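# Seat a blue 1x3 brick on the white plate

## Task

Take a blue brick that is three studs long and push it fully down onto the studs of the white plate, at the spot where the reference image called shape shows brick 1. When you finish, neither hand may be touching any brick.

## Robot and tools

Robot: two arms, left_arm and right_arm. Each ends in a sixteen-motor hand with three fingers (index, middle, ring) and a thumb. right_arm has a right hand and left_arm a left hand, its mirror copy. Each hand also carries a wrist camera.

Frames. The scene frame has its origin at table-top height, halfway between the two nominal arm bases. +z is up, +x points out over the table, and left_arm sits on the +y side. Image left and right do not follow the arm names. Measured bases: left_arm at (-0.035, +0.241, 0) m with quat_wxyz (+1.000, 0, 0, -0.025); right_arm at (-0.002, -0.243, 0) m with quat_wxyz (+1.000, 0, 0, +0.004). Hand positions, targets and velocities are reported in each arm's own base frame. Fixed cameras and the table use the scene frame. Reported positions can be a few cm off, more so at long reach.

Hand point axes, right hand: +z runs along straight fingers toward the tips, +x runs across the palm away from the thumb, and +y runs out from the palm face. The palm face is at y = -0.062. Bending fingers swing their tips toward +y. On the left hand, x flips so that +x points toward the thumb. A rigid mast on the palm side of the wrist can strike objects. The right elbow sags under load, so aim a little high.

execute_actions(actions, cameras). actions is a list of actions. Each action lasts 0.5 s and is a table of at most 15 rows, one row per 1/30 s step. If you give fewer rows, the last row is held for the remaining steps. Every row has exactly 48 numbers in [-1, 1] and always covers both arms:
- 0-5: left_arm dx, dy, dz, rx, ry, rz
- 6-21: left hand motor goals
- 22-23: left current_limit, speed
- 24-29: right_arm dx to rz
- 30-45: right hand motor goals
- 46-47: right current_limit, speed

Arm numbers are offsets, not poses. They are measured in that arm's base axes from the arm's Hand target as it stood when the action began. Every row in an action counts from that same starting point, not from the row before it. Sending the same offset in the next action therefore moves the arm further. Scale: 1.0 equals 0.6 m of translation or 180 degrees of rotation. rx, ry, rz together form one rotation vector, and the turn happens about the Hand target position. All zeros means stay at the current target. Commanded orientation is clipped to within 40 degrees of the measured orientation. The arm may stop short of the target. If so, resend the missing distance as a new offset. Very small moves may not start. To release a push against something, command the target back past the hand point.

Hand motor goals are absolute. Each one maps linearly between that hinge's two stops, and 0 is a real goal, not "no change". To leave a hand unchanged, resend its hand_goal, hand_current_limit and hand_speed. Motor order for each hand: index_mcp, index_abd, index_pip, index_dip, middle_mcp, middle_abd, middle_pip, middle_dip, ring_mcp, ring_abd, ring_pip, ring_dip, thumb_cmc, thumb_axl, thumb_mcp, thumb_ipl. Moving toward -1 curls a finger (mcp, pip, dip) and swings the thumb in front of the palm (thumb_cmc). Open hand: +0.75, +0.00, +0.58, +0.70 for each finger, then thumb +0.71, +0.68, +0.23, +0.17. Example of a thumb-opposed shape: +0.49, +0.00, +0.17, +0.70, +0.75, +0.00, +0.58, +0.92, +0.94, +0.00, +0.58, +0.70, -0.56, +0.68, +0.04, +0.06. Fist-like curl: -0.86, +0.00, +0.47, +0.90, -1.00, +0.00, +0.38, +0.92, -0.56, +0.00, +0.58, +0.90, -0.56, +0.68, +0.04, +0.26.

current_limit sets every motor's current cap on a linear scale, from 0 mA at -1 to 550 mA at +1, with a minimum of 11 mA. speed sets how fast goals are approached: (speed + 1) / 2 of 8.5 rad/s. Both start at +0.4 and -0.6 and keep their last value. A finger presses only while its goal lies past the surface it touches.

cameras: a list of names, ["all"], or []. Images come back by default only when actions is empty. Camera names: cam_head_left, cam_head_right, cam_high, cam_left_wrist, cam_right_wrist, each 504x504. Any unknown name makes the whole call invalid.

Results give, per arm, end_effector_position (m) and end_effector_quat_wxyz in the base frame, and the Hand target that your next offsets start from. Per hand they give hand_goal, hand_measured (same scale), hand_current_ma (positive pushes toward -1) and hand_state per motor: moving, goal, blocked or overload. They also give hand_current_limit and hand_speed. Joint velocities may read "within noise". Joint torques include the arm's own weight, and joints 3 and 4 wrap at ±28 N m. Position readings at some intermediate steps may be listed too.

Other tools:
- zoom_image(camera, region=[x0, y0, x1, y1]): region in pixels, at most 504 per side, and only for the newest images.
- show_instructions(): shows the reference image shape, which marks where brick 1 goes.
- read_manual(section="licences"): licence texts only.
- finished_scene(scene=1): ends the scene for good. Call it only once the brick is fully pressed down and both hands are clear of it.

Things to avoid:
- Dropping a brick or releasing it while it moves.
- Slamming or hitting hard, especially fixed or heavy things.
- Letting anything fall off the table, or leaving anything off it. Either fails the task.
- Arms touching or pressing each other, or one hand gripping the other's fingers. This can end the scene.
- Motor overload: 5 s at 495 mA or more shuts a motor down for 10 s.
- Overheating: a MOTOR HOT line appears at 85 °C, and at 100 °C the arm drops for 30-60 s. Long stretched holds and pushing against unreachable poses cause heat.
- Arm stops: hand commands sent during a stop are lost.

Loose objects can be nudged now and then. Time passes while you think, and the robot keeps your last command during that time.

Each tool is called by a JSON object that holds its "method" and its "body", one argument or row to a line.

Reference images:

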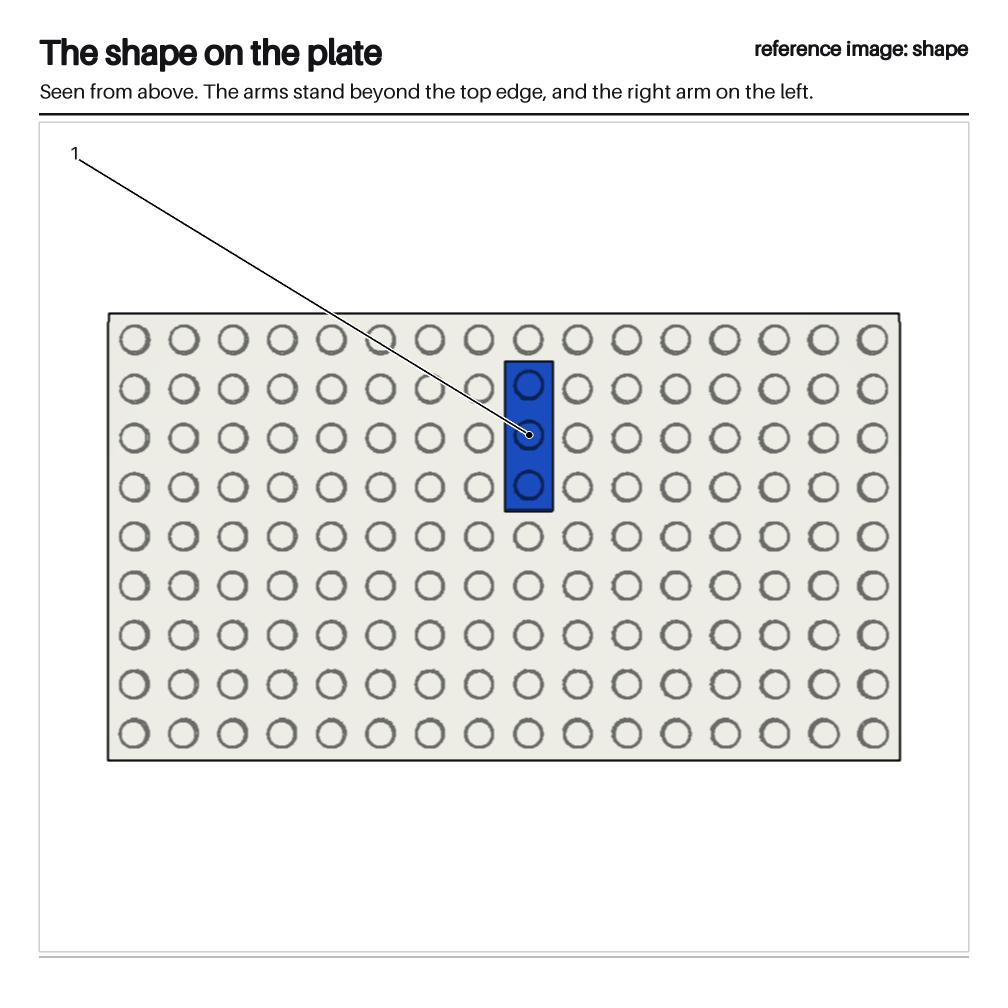

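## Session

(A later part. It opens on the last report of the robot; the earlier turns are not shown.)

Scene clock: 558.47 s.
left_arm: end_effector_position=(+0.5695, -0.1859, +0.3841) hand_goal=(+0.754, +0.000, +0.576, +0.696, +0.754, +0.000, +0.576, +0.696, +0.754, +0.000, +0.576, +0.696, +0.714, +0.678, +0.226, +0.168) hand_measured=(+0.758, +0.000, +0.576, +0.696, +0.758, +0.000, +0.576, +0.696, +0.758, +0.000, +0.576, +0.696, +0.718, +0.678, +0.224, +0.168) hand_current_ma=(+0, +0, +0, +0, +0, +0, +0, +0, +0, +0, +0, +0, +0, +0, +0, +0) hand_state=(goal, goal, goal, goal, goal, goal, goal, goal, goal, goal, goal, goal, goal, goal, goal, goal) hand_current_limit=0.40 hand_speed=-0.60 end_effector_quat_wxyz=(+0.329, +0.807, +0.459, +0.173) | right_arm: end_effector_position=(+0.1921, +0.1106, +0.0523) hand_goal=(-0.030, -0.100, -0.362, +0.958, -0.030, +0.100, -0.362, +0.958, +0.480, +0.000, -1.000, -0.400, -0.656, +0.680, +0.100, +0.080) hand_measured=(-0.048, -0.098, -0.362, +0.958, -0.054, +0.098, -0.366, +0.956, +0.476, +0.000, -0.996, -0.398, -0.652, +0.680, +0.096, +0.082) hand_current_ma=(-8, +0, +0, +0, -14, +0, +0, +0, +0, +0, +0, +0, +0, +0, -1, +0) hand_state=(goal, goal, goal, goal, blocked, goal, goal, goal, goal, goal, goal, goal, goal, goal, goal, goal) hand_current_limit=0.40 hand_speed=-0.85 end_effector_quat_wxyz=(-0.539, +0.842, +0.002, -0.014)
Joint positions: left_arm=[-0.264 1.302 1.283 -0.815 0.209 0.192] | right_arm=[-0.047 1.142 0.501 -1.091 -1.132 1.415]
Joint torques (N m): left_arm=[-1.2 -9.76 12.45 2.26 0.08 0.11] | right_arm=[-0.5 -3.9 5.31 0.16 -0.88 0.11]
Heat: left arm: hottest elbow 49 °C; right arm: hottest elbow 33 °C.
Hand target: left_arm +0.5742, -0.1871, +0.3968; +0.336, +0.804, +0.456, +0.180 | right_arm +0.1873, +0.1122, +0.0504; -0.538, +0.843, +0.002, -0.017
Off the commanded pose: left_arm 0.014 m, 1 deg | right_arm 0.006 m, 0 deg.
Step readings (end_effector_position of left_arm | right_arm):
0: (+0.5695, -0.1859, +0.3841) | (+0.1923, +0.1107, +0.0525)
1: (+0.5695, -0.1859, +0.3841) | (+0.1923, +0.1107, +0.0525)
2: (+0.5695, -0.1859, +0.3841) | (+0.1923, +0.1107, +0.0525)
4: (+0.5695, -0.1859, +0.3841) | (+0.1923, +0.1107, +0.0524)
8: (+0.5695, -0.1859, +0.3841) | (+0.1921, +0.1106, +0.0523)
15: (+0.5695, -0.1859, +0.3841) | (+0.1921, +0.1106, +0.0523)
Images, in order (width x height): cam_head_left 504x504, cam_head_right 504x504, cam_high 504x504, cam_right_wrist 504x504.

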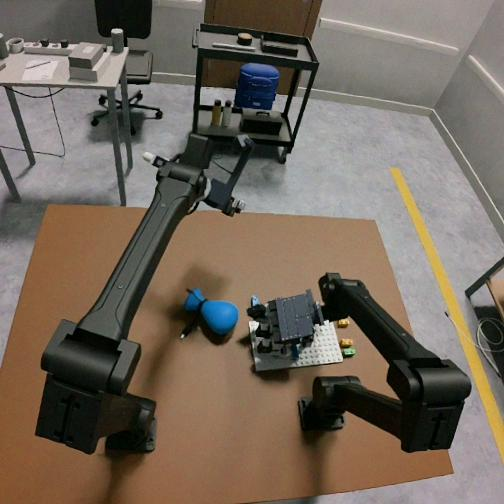

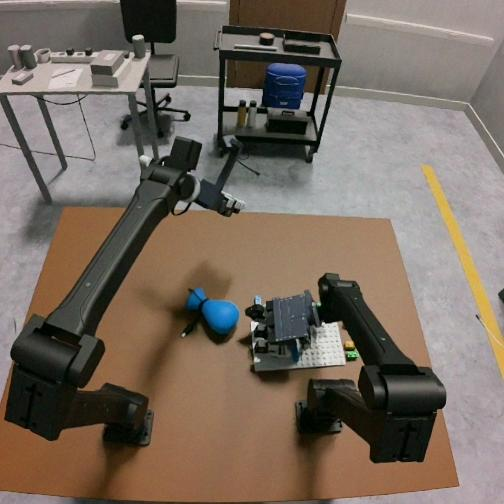

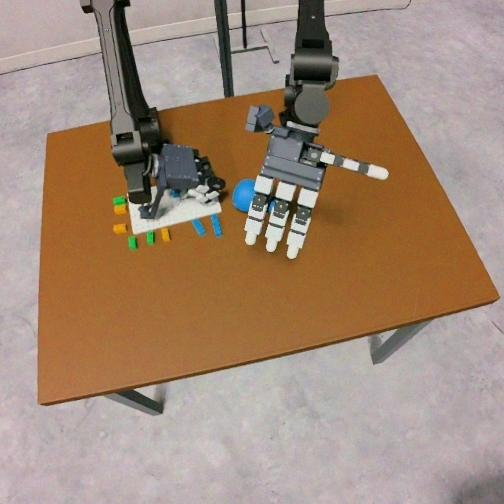

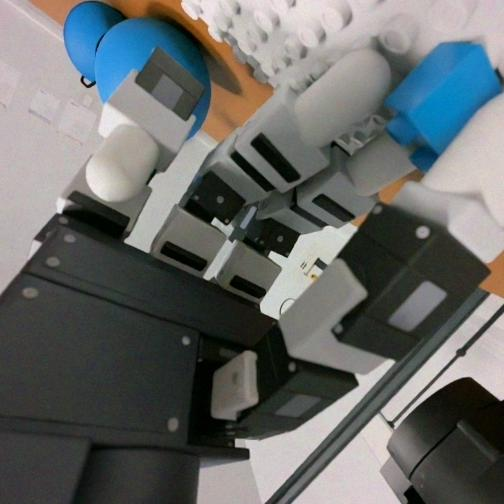

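{"method": "execute_actions", "body": {
  "actions": [
    [[0,0,0,0,0,0,0.754,0,0.576,0.696,0.754,0,0.576,0.696,0.754,0,0.576,0.696,0.714,0.678,0.226,0.168,0.4,-0.6,0,0,0,0,0,0,-0.03,-0.1,-0.362,0.957,-0.03,0.1,-0.362,0.957,0.48,0,-1,-0.4,-0.657,0.68,0.2,0.08,0.4,-0.85]]
  ],
  "cameras": ["cam_head_left","cam_head_right","cam_right_wrist","cam_high"]
}}

{"method": "zoom_image", "body": {
  "camera": "cam_right_wrist",
  "region": [344, 0, 504, 160]
}}

{"method": "zoom_image", "body": {
  "camera": "cam_head_left",
  "region": [284, 336, 312, 364]
}}

{"method": "zoom_image", "body": {
  "camera": "cam_head_right",
  "region": [284, 340, 312, 368]
}}

{"method": "zoom_image", "body": {
  "camera": "cam_high",
  "region": [150, 170, 200, 220]
}}

Scene clock: 562.77 s.
left_arm: end_effector_position=(+0.5695, -0.1859, +0.3841) hand_goal=(+0.754, +0.000, +0.576, +0.696, +0.754, +0.000, +0.576, +0.696, +0.754, +0.000, +0.576, +0.696, +0.714, +0.678, +0.226, +0.168) hand_measured=(+0.758, +0.000, +0.576, +0.696, +0.758, +0.000, +0.576, +0.696, +0.758, +0.000, +0.576, +0.696, +0.718, +0.678, +0.224, +0.168) hand_current_ma=(+0, +0, +0, +0, +0, +0, +0, +0, +0, +0, +0, +0, +0, +0, +0, +0) hand_state=(goal, goal, goal, goal, goal, goal, goal, goal, goal, goal, goal, goal, goal, goal, goal, goal) hand_current_limit=0.40 hand_speed=-0.60 end_effector_quat_wxyz=(+0.329, +0.807, +0.459, +0.173) | right_arm: end_effector_position=(+0.1921, +0.1106, +0.0523) hand_goal=(-0.030, -0.100, -0.362, +0.958, -0.030, +0.100, -0.362, +0.958, +0.480, +0.000, -1.000, -0.400, -0.656, +0.680, +0.200, +0.080) hand_measured=(-0.048, -0.098, -0.362, +0.958, -0.054, +0.098, -0.366, +0.956, +0.476, +0.000, -0.996, -0.398, -0.652, +0.680, +0.196, +0.082) hand_current_ma=(-8, +0, +0, +0, -14, +0, +0, +0, +0, +0, +0, +0, +0, +0, -1, +0) hand_state=(goal, goal, goal, goal, blocked, goal, goal, goal, goal, goal, goal, goal, goal, goal, goal, goal) hand_current_limit=0.40 hand_speed=-0.85 end_effector_quat_wxyz=(-0.539, +0.842, +0.002, -0.014)
Joint positions: left_arm=[-0.264 1.302 1.283 -0.815 0.209 0.192] | right_arm=[-0.047 1.142 0.501 -1.091 -1.132 1.415]
Joint torques (N m): left_arm=[-1.14 -9.76 12.48 2.26 0.07 0.11] | right_arm=[-0.44 -3.84 5.33 0.14 -0.87 0.11]
Heat: left arm: hottest elbow 49 °C; right arm: hottest elbow 33 °C.
Hand target: left_arm +0.5742, -0.1871, +0.3968; +0.336, +0.804, +0.456, +0.180 | right_arm +0.1873, +0.1122, +0.0504; -0.538, +0.843, +0.002, -0.017
Off the commanded pose: left_arm 0.014 m, 1 deg | right_arm 0.006 m, 0 deg.
Step readings (end_effector_position of left_arm | right_arm):
0: (+0.5695, -0.1859, +0.3841) | (+0.1921, +0.1106, +0.0523)
1: (+0.5695, -0.1859, +0.3841) | (+0.1921, +0.1106, +0.0523)
2: (+0.5695, -0.1859, +0.3841) | (+0.1921, +0.1106, +0.0523)
4: (+0.5695, -0.1859, +0.3841) | (+0.1921, +0.1106, +0.0523)
8: (+0.5695, -0.1859, +0.3841) | (+0.1921, +0.1106, +0.0523)
15: (+0.5695, -0.1859, +0.3841) | (+0.1921, +0.1106, +0.0523)
Images, in order (width x height): cam_head_left 504x504, cam_head_right 504x504, cam_high 504x504, cam_right_wrist 504x504.

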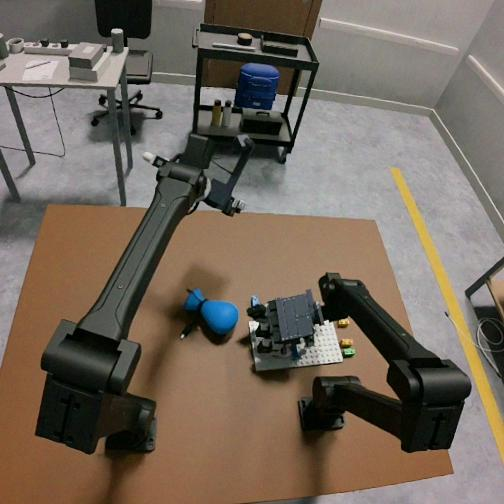

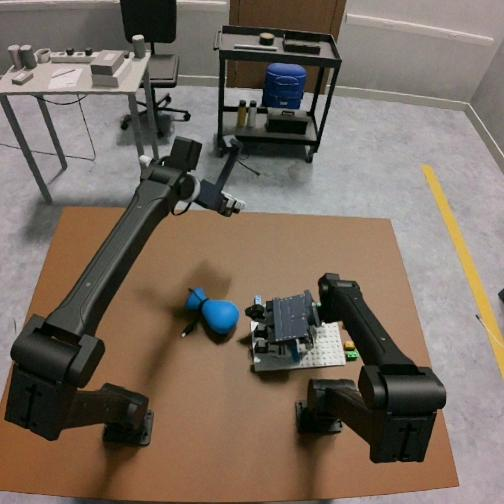

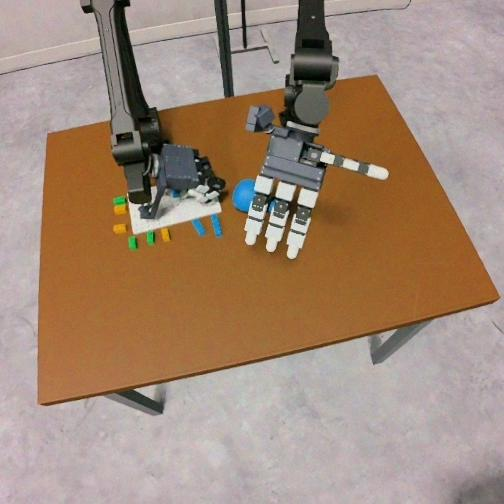

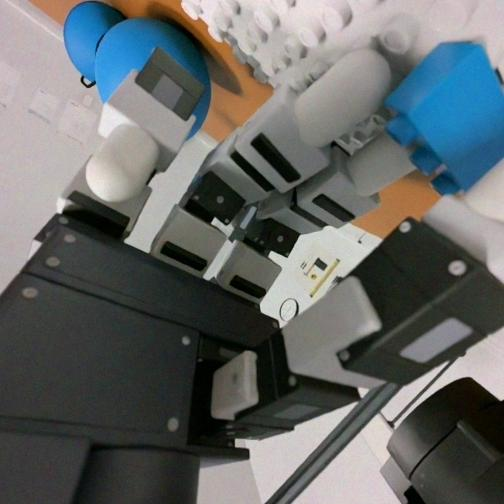

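Scaled by 3.150 from the camera's 504x504 image, which has a finer 720x720 frame.

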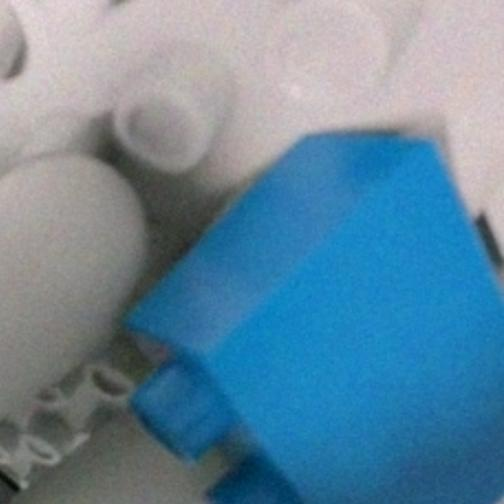

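Scaled by 18.000 from the camera's 504x504 image, which has a finer 720x720 frame.

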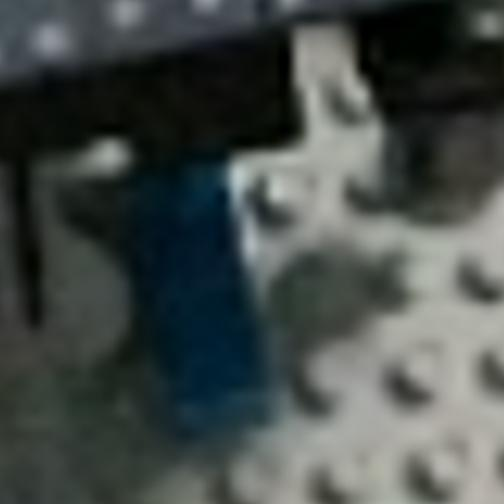

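Scaled by 18.000 from the camera's 504x504 image, which has a finer 720x720 frame.

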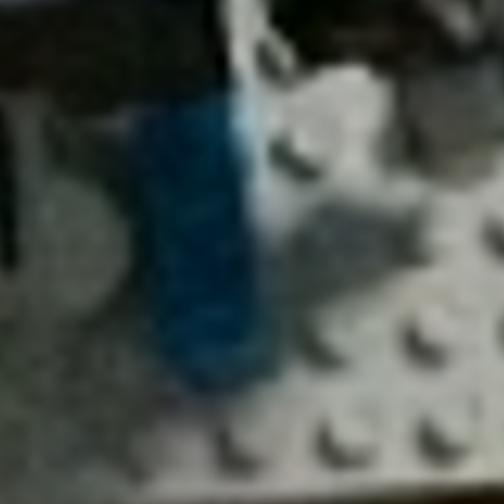

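Scaled by 10.080 from the camera's 504x504 image, which has a finer 720x720 frame.

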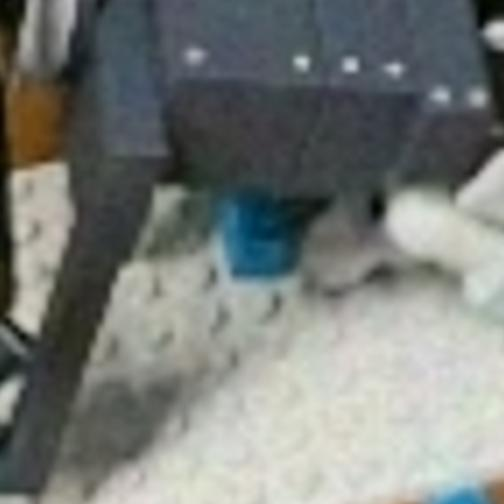

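{"method": "zoom_image", "body": {
  "camera": "cam_right_wrist",
  "region": [180, 0, 340, 110]
}}

{"method": "zoom_image", "body": {
  "camera": "cam_right_wrist",
  "region": [284, 0, 504, 150]
}}

Scaled by 3.150 from the camera's 504x504 image, which has a finer 720x720 frame.

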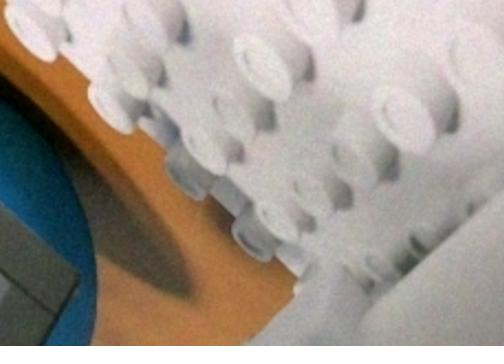

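Scaled by 2.291 from the camera's 504x504 image, which has a finer 720x720 frame.

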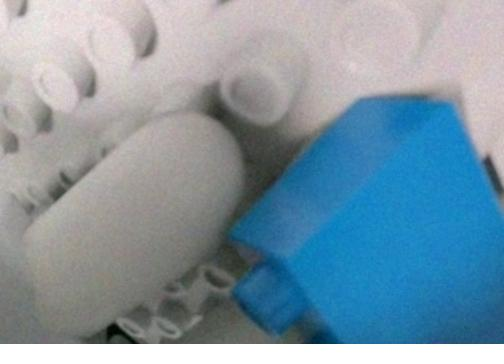

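{"method": "zoom_image", "body": {
  "camera": "cam_high",
  "region": [160, 185, 200, 225]
}}

{"method": "zoom_image", "body": {
  "camera": "cam_high",
  "region": [128, 185, 228, 240]
}}

Scaled by 12.600 from the camera's 504x504 image, which has a finer 720x720 frame.

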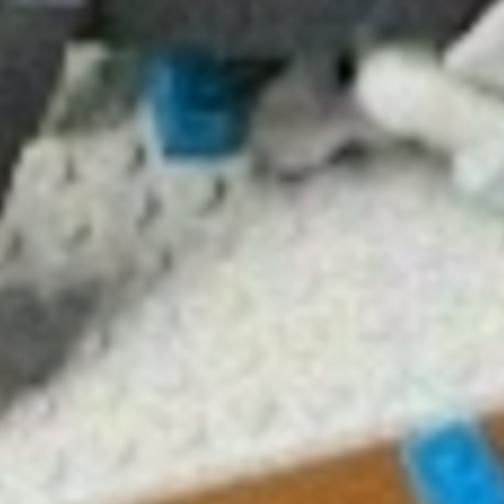

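Scaled by 5.040 from the camera's 504x504 image, which has a finer 720x720 frame.

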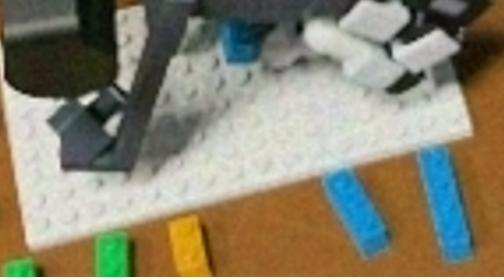

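{"method": "execute_actions", "body": {
  "actions": [
    [[0,0,0,0,0,0,0.754,0,0.576,0.696,0.754,0,0.576,0.696,0.754,0,0.576,0.696,0.714,0.678,0.226,0.168,0.4,-0.6,0,0,0,0,0,0,0.03,-0.1,-0.362,0.957,0.03,0.1,-0.362,0.957,0.48,0,-1,-0.4,-0.657,0.68,0.3,0.08,0.4,-0.85]],
    [[0,0,0,0,0,0,0.754,0,0.576,0.696,0.754,0,0.576,0.696,0.754,0,0.576,0.696,0.714,0.678,0.226,0.168,0.4,-0.6,0,0,0.06,0,0,0,0.03,-0.1,-0.362,0.957,0.03,0.1,-0.362,0.957,0.48,0,-1,-0.4,-0.657,0.68,0.67,0.08,0.4,-0.7]]
  ],
  "cameras": ["cam_head_left","cam_head_right","cam_right_wrist","cam_high"]
}}

{"method": "zoom_image", "body": {
  "camera": "cam_right_wrist",
  "region": [284, 0, 504, 150]
}}

{"method": "zoom_image", "body": {
  "camera": "cam_head_left",
  "region": [284, 336, 312, 364]
}}

{"method": "zoom_image", "body": {
  "camera": "cam_head_right",
  "region": [284, 340, 312, 368]
}}

{"method": "zoom_image", "body": {
  "camera": "cam_high",
  "region": [150, 170, 200, 220]
}}

Scene clock: 596.07 s.
left_arm: end_effector_position=(+0.5695, -0.1859, +0.3841) hand_goal=(+0.754, +0.000, +0.576, +0.696, +0.754, +0.000, +0.576, +0.696, +0.754, +0.000, +0.576, +0.696, +0.714, +0.678, +0.226, +0.168) hand_measured=(+0.758, +0.000, +0.576, +0.696, +0.758, +0.000, +0.576, +0.696, +0.758, +0.000, +0.576, +0.696, +0.718, +0.678, +0.224, +0.168) hand_current_ma=(+0, +0, +0, +0, +0, +0, +0, +0, +0, +0, +0, +0, +0, +0, +0, +0) hand_state=(goal, goal, goal, goal, goal, goal, goal, goal, goal, goal, goal, goal, goal, goal, goal, goal) hand_current_limit=0.40 hand_speed=-0.60 end_effector_quat_wxyz=(+0.329, +0.807, +0.459, +0.173) | right_arm: end_effector_position=(+0.1701, +0.1126, +0.0710) hand_goal=(+0.030, -0.100, -0.362, +0.958, +0.030, +0.100, -0.362, +0.958, +0.480, +0.000, -1.000, -0.400, -0.656, +0.680, +0.670, +0.080) hand_measured=(+0.026, -0.098, -0.364, +0.956, +0.026, +0.098, -0.364, +0.956, +0.476, +0.000, -0.996, -0.398, -0.654, +0.680, +0.662, +0.082) hand_current_ma=(-1, +0, +0, +0, -1, +0, +0, +0, +0, +0, +0, +0, +0, +0, -3, +0) hand_state=(goal, goal, goal, goal, goal, goal, goal, goal, goal, goal, goal, goal, goal, goal, goal, goal) hand_current_limit=0.40 hand_speed=-0.70 end_effector_quat_wxyz=(-0.538, +0.842, -0.009, -0.033)
Joint positions: left_arm=[-0.264 1.302 1.283 -0.815 0.209 0.192] | right_arm=[-0.04 1.059 0.501 -1.207 -1.13 1.428]
Joint torques (N m): left_arm=[-1.14 -9.88 12.48 2.26 0.07 0.11] | right_arm=[-0.79 -3.02 10.15 -0.68 -0.94 0.06]
Heat: left arm: hottest elbow 50 °C; right arm: hottest elbow 34 °C.
Hand target: left_arm +0.5742, -0.1871, +0.3968; +0.336, +0.804, +0.456, +0.180 | right_arm +0.1873, +0.1122, +0.0864; -0.537, +0.843, +0.002, -0.017
Off the commanded pose: left_arm 0.014 m, 1 deg | right_arm 0.023 m, 2 deg.
Step readings (end_effector_position of left_arm | right_arm):
0: (+0.5695, -0.1859, +0.3841) | (+0.1921, +0.1106, +0.0523)
1: (+0.5695, -0.1859, +0.3841) | (+0.1921, +0.1106, +0.0523)
2: (+0.5695, -0.1859, +0.3841) | (+0.1921, +0.1105, +0.0523)
4: (+0.5695, -0.1859, +0.3841) | (+0.1920, +0.1104, +0.0522)
8: (+0.5695, -0.1859, +0.3841) | (+0.1921, +0.1103, +0.0523)
15: (+0.5695, -0.1859, +0.3841) | (+0.1921, +0.1103, +0.0524)
16: (+0.5695, -0.1859, +0.3841) | (+0.1921, +0.1103, +0.0525)
17: (+0.5695, -0.1859, +0.3841) | (+0.1910, +0.1103, +0.0533)
19: (+0.5695, -0.1859, +0.3841) | (+0.1861, +0.1109, +0.0574)
23: (+0.5695, -0.1859, +0.3841) | (+0.1775, +0.1123, +0.0669)
30: (+0.5695, -0.1859, +0.3841) | (+0.1714, +0.1125, +0.0707)
Images, in order (width x height): cam_head_left 504x504, cam_head_right 504x504, cam_high 504x504, cam_right_wrist 504x504.

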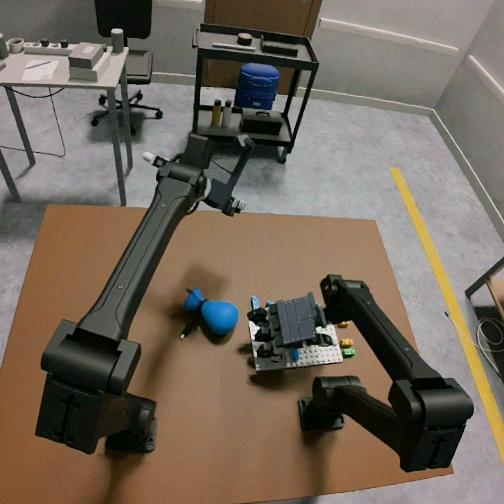

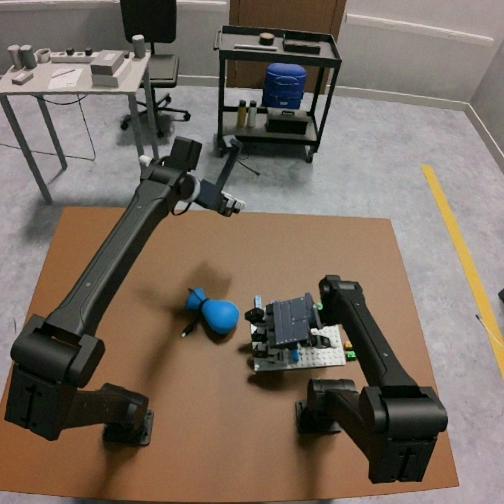

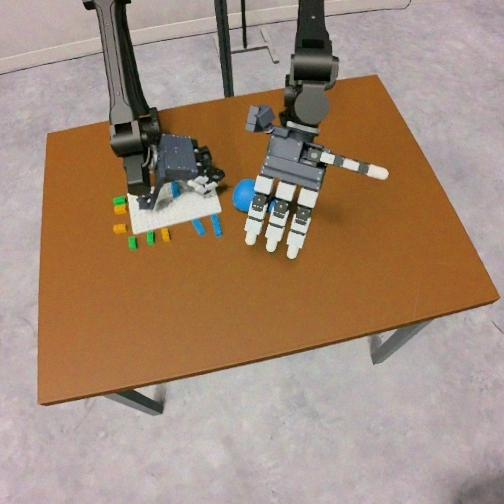

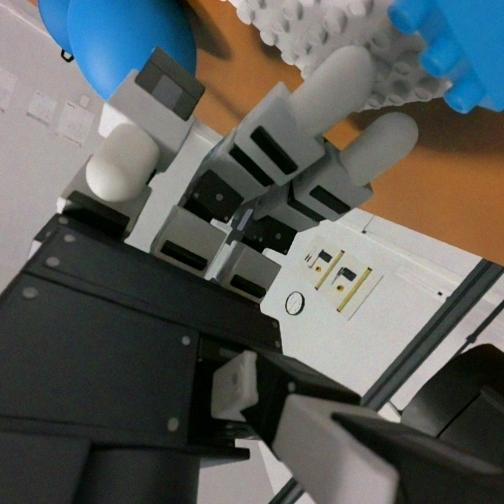

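Scaled by 2.291 from the camera's 504x504 image, which has a finer 720x720 frame.

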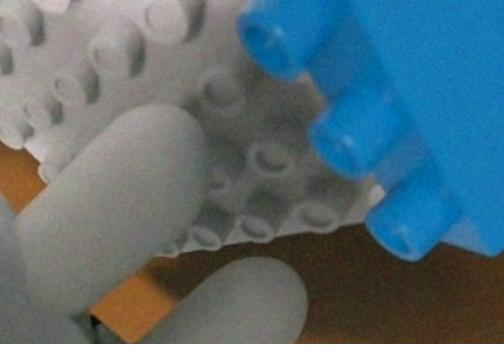

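Scaled by 18.000 from the camera's 504x504 image, which has a finer 720x720 frame.

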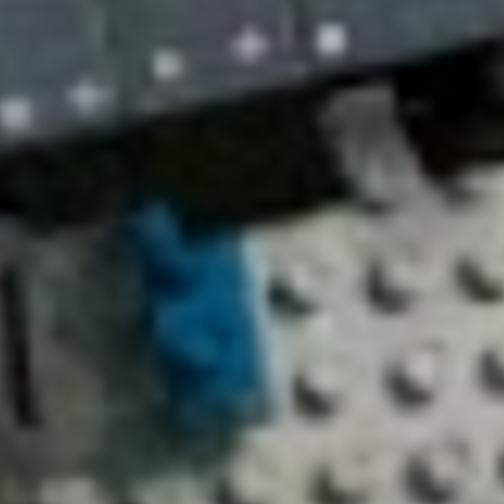

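Scaled by 18.000 from the camera's 504x504 image, which has a finer 720x720 frame.

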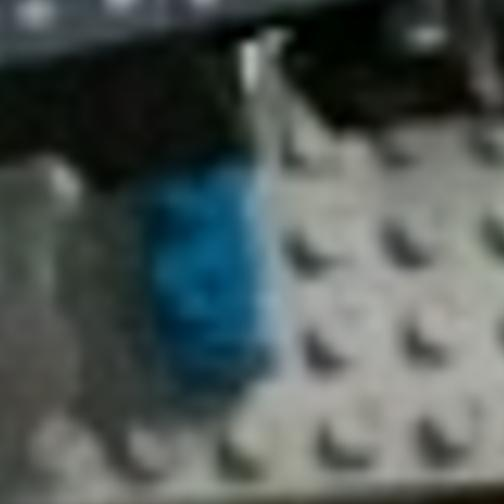

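Scaled by 10.080 from the camera's 504x504 image, which has a finer 720x720 frame.

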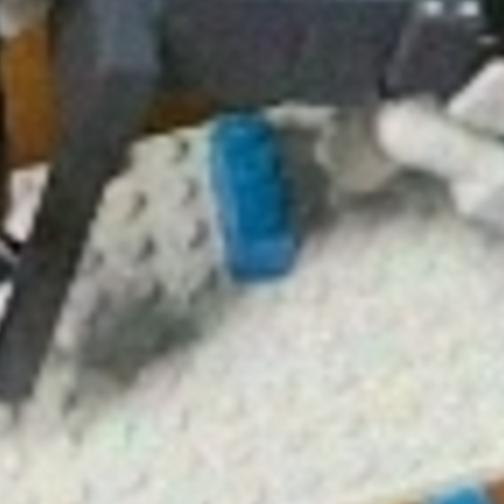

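{"method": "execute_actions", "body": {
  "actions": [
    [[0,0,0,0,0,0,0.754,0,0.576,0.696,0.754,0,0.576,0.696,0.754,0,0.576,0.696,0.714,0.678,0.226,0.168,0.4,-0.6,0.02,0,0.05,0,0,0,0.03,-0.1,-0.362,0.957,0.03,0.1,-0.362,0.957,0.48,0,-1,-0.4,-0.657,0.68,0.67,0.08,0.4,-0.7]],
    [[0,0,0,0,0,0,0.754,0,0.576,0.696,0.754,0,0.576,0.696,0.754,0,0.576,0.696,0.714,0.678,0.226,0.168,0.4,-0.6,0.07,-0.1,0,0,0,0,0.03,-0.1,-0.362,0.957,0.03,0.1,-0.362,0.957,0.48,0,-1,-0.4,-0.657,0.68,0.67,0.08,0.4,-0.7]]
  ],
  "cameras": ["cam_head_left","cam_head_right","cam_right_wrist","cam_high"]
}}

{"method": "zoom_image", "body": {
  "camera": "cam_right_wrist",
  "region": [284, 0, 504, 150]
}}

{"method": "zoom_image", "body": {
  "camera": "cam_head_left",
  "region": [280, 330, 320, 370]
}}

{"method": "zoom_image", "body": {
  "camera": "cam_head_right",
  "region": [280, 330, 320, 370]
}}

{"method": "zoom_image", "body": {
  "camera": "cam_high",
  "region": [155, 170, 205, 220]
}}

Scene clock: 648.27 s.
left_arm: end_effector_position=(+0.5695, -0.1859, +0.3841) hand_goal=(+0.754, +0.000, +0.576, +0.696, +0.754, +0.000, +0.576, +0.696, +0.754, +0.000, +0.576, +0.696, +0.714, +0.678, +0.226, +0.168) hand_measured=(+0.758, +0.000, +0.576, +0.696, +0.758, +0.000, +0.576, +0.696, +0.758, +0.000, +0.576, +0.696, +0.718, +0.678, +0.224, +0.168) hand_current_ma=(+0, +0, +0, +0, +0, +0, +0, +0, +0, +0, +0, +0, +0, +0, +0, +0) hand_state=(goal, goal, goal, goal, goal, goal, goal, goal, goal, goal, goal, goal, goal, goal, goal, goal) hand_current_limit=0.40 hand_speed=-0.60 end_effector_quat_wxyz=(+0.329, +0.807, +0.459, +0.173) | right_arm: end_effector_position=(+0.2235, +0.0587, +0.1062) hand_goal=(+0.030, -0.100, -0.362, +0.958, +0.030, +0.100, -0.362, +0.958, +0.480, +0.000, -1.000, -0.400, -0.656, +0.680, +0.670, +0.080) hand_measured=(+0.028, -0.098, -0.362, +0.956, +0.028, +0.098, -0.362, +0.956, +0.476, +0.000, -0.996, -0.398, -0.654, +0.680, +0.662, +0.082) hand_current_ma=(+0, +0, +0, +0, +0, +0, +0, +0, +0, +0, +0, +0, +0, +0, -3, +0) hand_state=(goal, goal, goal, goal, goal, goal, goal, goal, goal, goal, goal, goal, goal, goal, goal, goal) hand_current_limit=0.40 hand_speed=-0.70 end_effector_quat_wxyz=(-0.537, +0.843, -0.011, -0.030)
Joint positions: left_arm=[-0.264 1.302 1.283 -0.815 0.209 0.192] | right_arm=[-0.236 1.266 0.734 -1.573 -1.059 1.043]
Joint torques (N m): left_arm=[-1.08 -9.88 12.46 2.25 0.07 0.11] | right_arm=[-1.55 -4.13 9.94 -1.44 -0.68 -0.12]
Motor temperatures (°C): left_arm=[29 31 50 29 28 27] | right_arm=[29 26 40 29 30 26]
Heat: left arm: hottest elbow 50 °C; right arm: hottest elbow 40 °C.
Hand target: left_arm +0.5742, -0.1871, +0.3968; +0.336, +0.804, +0.456, +0.180 | right_arm +0.2413, +0.0522, +0.1164; -0.537, +0.843, +0.002, -0.017
Off the commanded pose: left_arm 0.014 m, 1 deg | right_arm 0.022 m, 2 deg.
Step readings (end_effector_position of left_arm | right_arm):
0: (+0.5695, -0.1859, +0.3841) | (+0.1701, +0.1126, +0.0710)
1: (+0.5695, -0.1859, +0.3841) | (+0.1702, +0.1126, +0.0712)
2: (+0.5695, -0.1859, +0.3841) | (+0.1699, +0.1126, +0.0723)
4: (+0.5695, -0.1859, +0.3841) | (+0.1708, +0.1127, +0.0775)
8: (+0.5695, -0.1859, +0.3841) | (+0.1805, +0.1126, +0.0911)
15: (+0.5695, -0.1859, +0.3841) | (+0.1832, +0.1125, +0.0988)
16: (+0.5695, -0.1859, +0.3841) | (+0.1829, +0.1121, +0.0991)
17: (+0.5695, -0.1859, +0.3841) | (+0.1831, +0.1084, +0.0990)
19: (+0.5695, -0.1859, +0.3841) | (+0.1878, +0.0960, +0.1002)
23: (+0.5695, -0.1859, +0.3841) | (+0.2109, +0.0695, +0.1033)
30: (+0.5695, -0.1859, +0.3841) | (+0.2212, +0.0593, +0.1060)
Images, in order (width x height): cam_head_left 504x504, cam_head_right 504x504, cam_high 504x504, cam_right_wrist 504x504.

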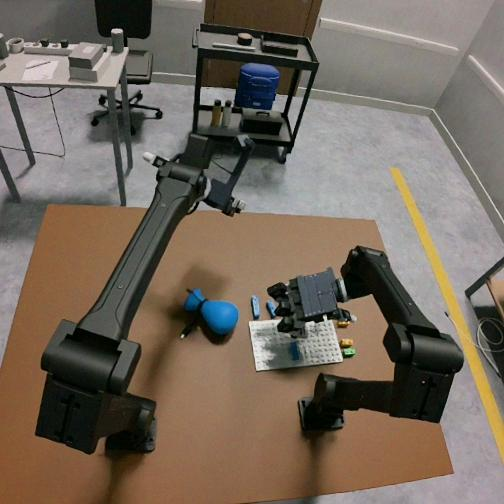

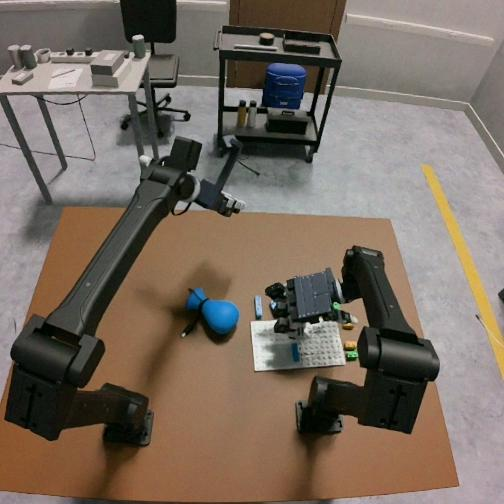

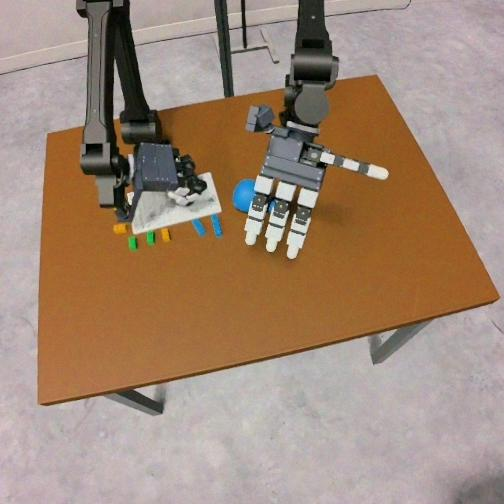

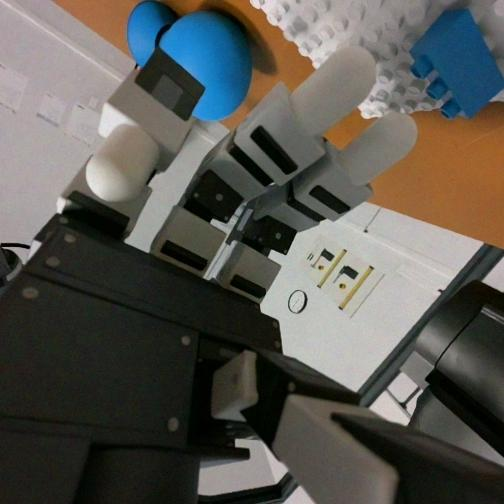

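Scaled by 2.291 from the camera's 504x504 image, which has a finer 720x720 frame.

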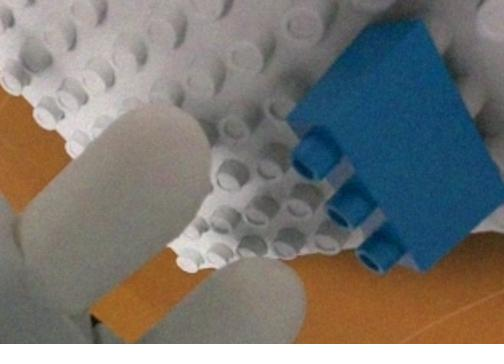

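Scaled by 12.600 from the camera's 504x504 image, which has a finer 720x720 frame.

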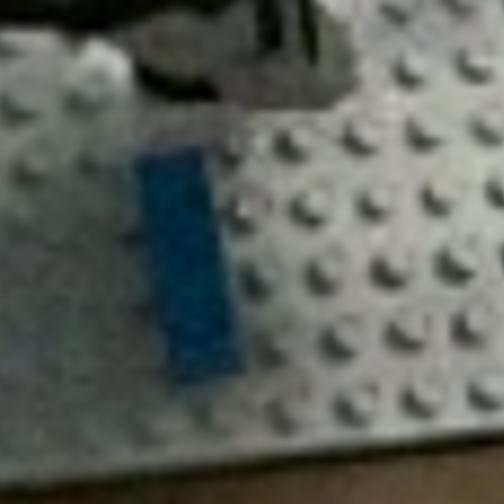

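Scaled by 12.600 from the camera's 504x504 image, which has a finer 720x720 frame.

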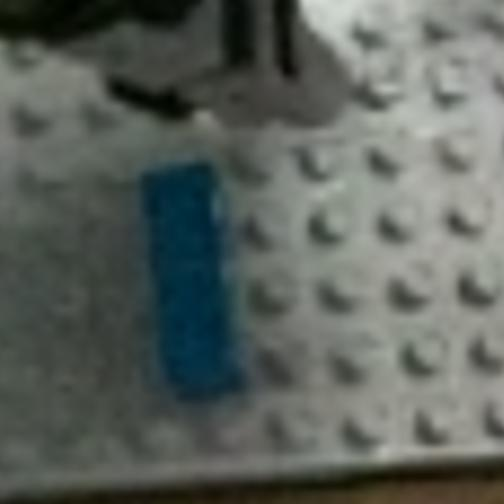

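Scaled by 10.080 from the camera's 504x504 image, which has a finer 720x720 frame.

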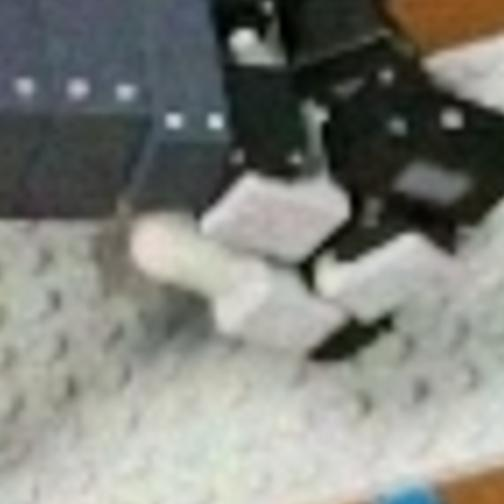

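{"method": "execute_actions", "body": {
  "actions": [
    [[0,0,0,0,0,0,0.754,0,0.576,0.696,0.754,0,0.576,0.696,0.754,0,0.576,0.696,0.714,0.678,0.226,0.168,0.4,-0.6,-0.04,0.05,0,0,0,0,0.03,-0.1,-0.362,0.957,0.03,0.1,-0.362,0.957,0.48,0,-1,-0.4,-0.657,0.68,0.12,0.08,0.4,-0.7],[0,0,0,0,0,0,0.754,0,0.576,0.696,0.754,0,0.576,0.696,0.754,0,0.576,0.696,0.714,0.678,0.226,0.168,0.4,-0.6,-0.0938,0.106,-0.0073,0,0,0,0.03,-0.1,-0.362,0.957,0.03,0.1,-0.362,0.957,0.48,0,-1,-0.4,-0.657,0.68,0.12,0.08,0.4,-0.7]],
    [[0,0,0,0,0,0,0.754,0,0.576,0.696,0.754,0,0.576,0.696,0.754,0,0.576,0.696,0.714,0.678,0.226,0.168,0.4,-0.6,0,0,-0.04,0,0,0,0.03,-0.1,-0.362,0.957,0.03,0.1,-0.362,0.957,0.48,0,-1,-0.4,-0.657,0.68,0.12,0.08,0.4,-0.7]]
  ],
  "cameras": ["cam_head_left","cam_head_right","cam_right_wrist","cam_high"]
}}

{"method": "zoom_image", "body": {
  "camera": "cam_right_wrist",
  "region": [284, 0, 504, 150]
}}

{"method": "zoom_image", "body": {
  "camera": "cam_head_left",
  "region": [270, 320, 320, 370]
}}

{"method": "zoom_image", "body": {
  "camera": "cam_head_right",
  "region": [270, 320, 320, 370]
}}

{"method": "zoom_image", "body": {
  "camera": "cam_high",
  "region": [155, 170, 205, 220]
}}

Scene clock: 671.60 s.
left_arm: end_effector_position=(+0.5695, -0.1859, +0.3841) hand_goal=(+0.754, +0.000, +0.576, +0.696, +0.754, +0.000, +0.576, +0.696, +0.754, +0.000, +0.576, +0.696, +0.714, +0.678, +0.226, +0.168) hand_measured=(+0.758, +0.000, +0.576, +0.696, +0.758, +0.000, +0.576, +0.696, +0.758, +0.000, +0.576, +0.696, +0.718, +0.678, +0.224, +0.168) hand_current_ma=(+0, +0, +0, +0, +0, +0, +0, +0, +0, +0, +0, +0, +0, +0, +0, +0) hand_state=(goal, goal, goal, goal, goal, goal, goal, goal, goal, goal, goal, goal, goal, goal, goal, goal) hand_current_limit=0.40 hand_speed=-0.60 end_effector_quat_wxyz=(+0.329, +0.807, +0.459, +0.173) | right_arm: end_effector_position=(+0.1883, +0.1145, +0.0905) hand_goal=(+0.030, -0.100, -0.362, +0.958, +0.030, +0.100, -0.362, +0.958, +0.480, +0.000, -1.000, -0.400, -0.656, +0.680, +0.120, +0.080) hand_measured=(+0.028, -0.098, -0.362, +0.956, +0.028, +0.098, -0.362, +0.956, +0.476, +0.000, -0.996, -0.398, -0.654, +0.680, +0.120, +0.082) hand_current_ma=(+0, +0, +0, +0, +0, +0, +0, +0, +0, +0, +0, +0, +0, +0, +0, +0) hand_state=(goal, goal, goal, goal, goal, goal, goal, goal, goal, goal, goal, goal, goal, goal, goal, goal) hand_current_limit=0.40 hand_speed=-0.70 end_effector_quat_wxyz=(-0.540, +0.842, +0.004, -0.013)
Joint positions: left_arm=[-0.264 1.302 1.283 -0.815 0.209 0.192] | right_arm=[-0.031 1.037 0.552 -1.214 -1.136 1.449]
Joint torques (N m): left_arm=[-1.14 -9.82 12.48 2.24 0.08 0.11] | right_arm=[-0.38 -2.67 6.34 0.24 -0.83 0.11]
Heat: left arm: hottest elbow 50 °C; right arm: hottest elbow 40 °C.
Hand target: left_arm +0.5742, -0.1871, +0.3968; +0.336, +0.804, +0.456, +0.180 | right_arm +0.1851, +0.1158, +0.0881; -0.537, +0.843, +0.002, -0.017
Off the commanded pose: left_arm 0.014 m, 1 deg | right_arm 0.004 m, 1 deg.
Step readings (end_effector_position of left_arm | right_arm):
0: (+0.5695, -0.1859, +0.3841) | (+0.2235, +0.0587, +0.1062)
1: (+0.5695, -0.1859, +0.3841) | (+0.2236, +0.0588, +0.1062)
2: (+0.5695, -0.1859, +0.3841) | (+0.2240, +0.0603, +0.1070)
4: (+0.5695, -0.1859, +0.3841) | (+0.2230, +0.0707, +0.1085)
8: (+0.5695, -0.1859, +0.3841) | (+0.1987, +0.0972, +0.1090)
15: (+0.5695, -0.1859, +0.3841) | (+0.1912, +0.1125, +0.1126)
16: (+0.5695, -0.1859, +0.3841) | (+0.1916, +0.1129, +0.1125)
17: (+0.5695, -0.1859, +0.3841) | (+0.1925, +0.1133, +0.1113)
19: (+0.5695, -0.1859, +0.3841) | (+0.1926, +0.1137, +0.1054)
23: (+0.5695, -0.1859, +0.3841) | (+0.1883, +0.1133, +0.0941)
30: (+0.5695, -0.1859, +0.3841) | (+0.1888, +0.1144, +0.0907)
Images, in order (width x height): cam_head_left 504x504, cam_head_right 504x504, cam_high 504x504, cam_right_wrist 504x504.

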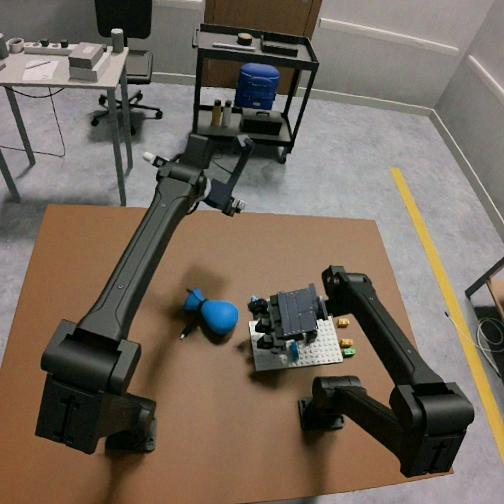

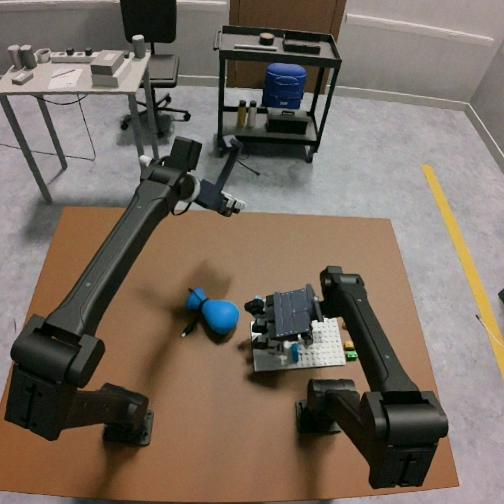

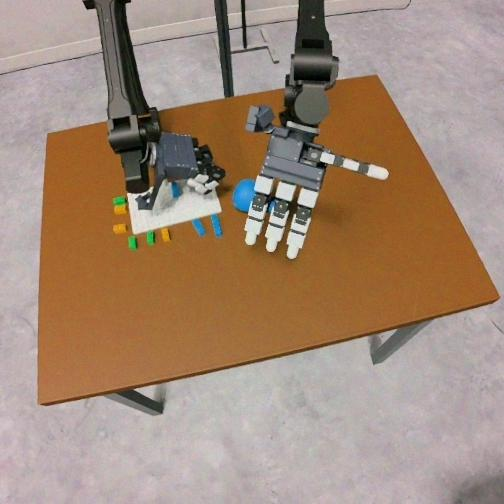

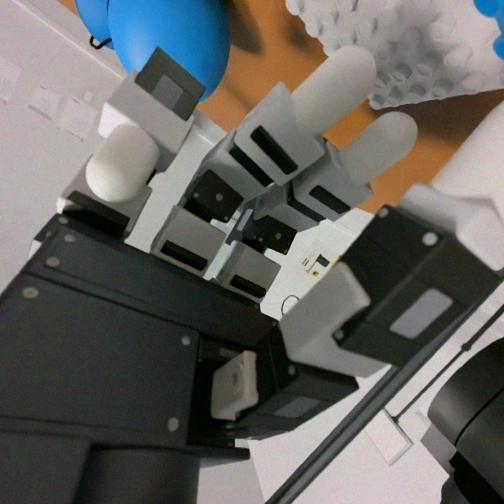

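Scaled by 2.291 from the camera's 504x504 image, which has a finer 720x720 frame.

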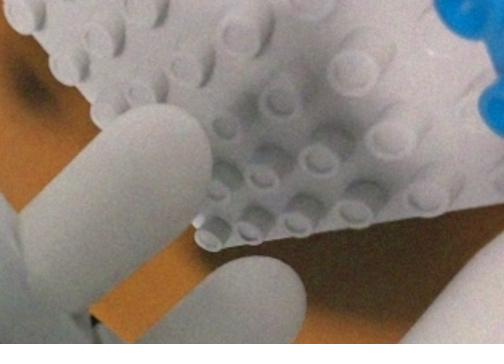

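Scaled by 10.080 from the camera's 504x504 image, which has a finer 720x720 frame.

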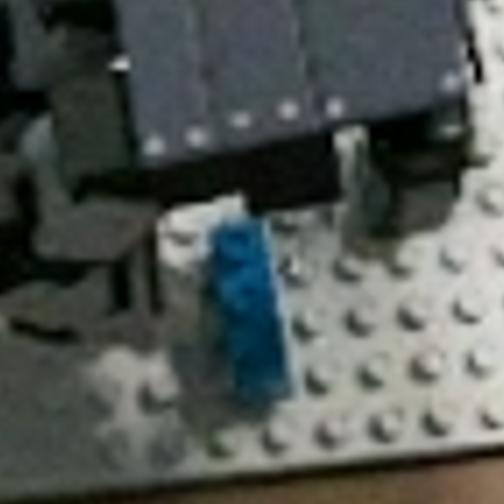

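Scaled by 10.080 from the camera's 504x504 image, which has a finer 720x720 frame.

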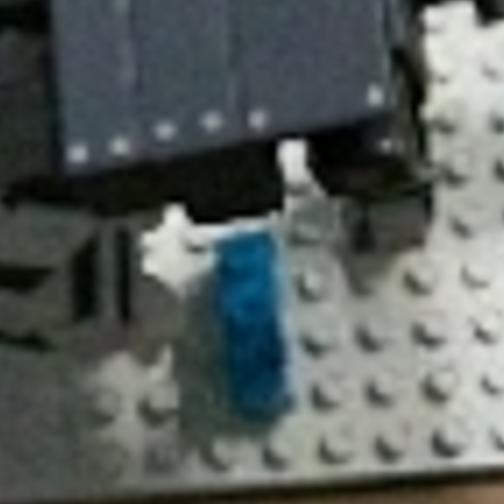

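Scaled by 10.080 from the camera's 504x504 image, which has a finer 720x720 frame.

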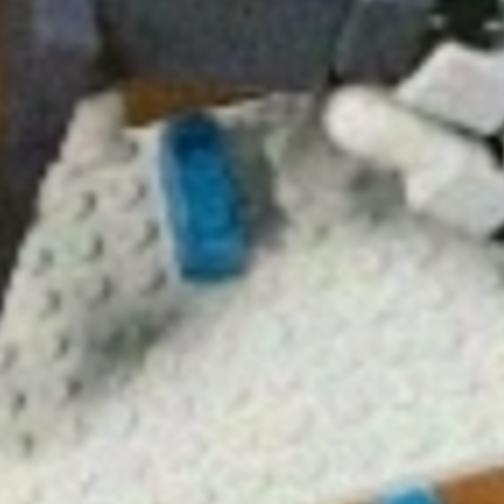

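{"method": "zoom_image", "body": {
  "camera": "cam_head_left",
  "region": [286, 336, 306, 364]
}}

{"method": "zoom_image", "body": {
  "camera": "cam_head_right",
  "region": [286, 336, 306, 366]
}}

{"method": "zoom_image", "body": {
  "camera": "cam_high",
  "region": [162, 176, 186, 206]
}}

Scaled by 18.000 from the camera's 504x504 image, which has a finer 720x720 frame.

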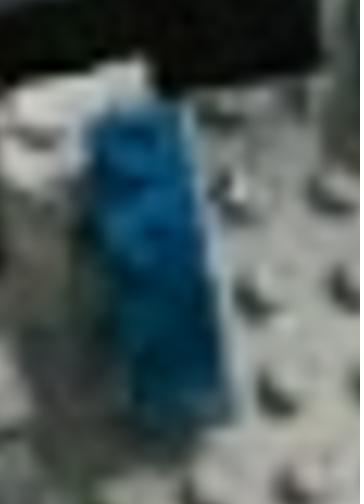

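Scaled by 16.800 from the camera's 504x504 image, which has a finer 720x720 frame.

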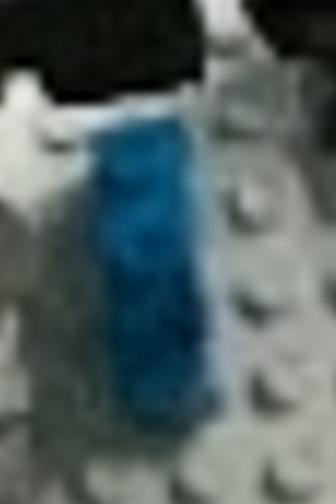

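Scaled by 16.800 from the camera's 504x504 image, which has a finer 720x720 frame.

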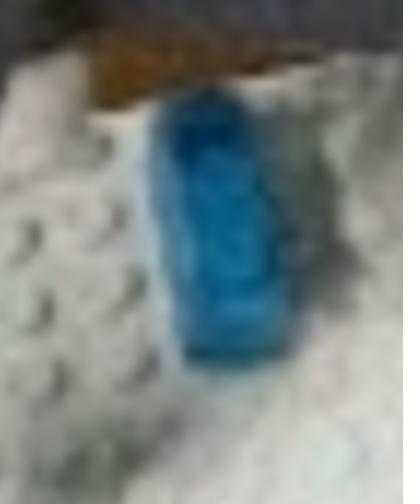

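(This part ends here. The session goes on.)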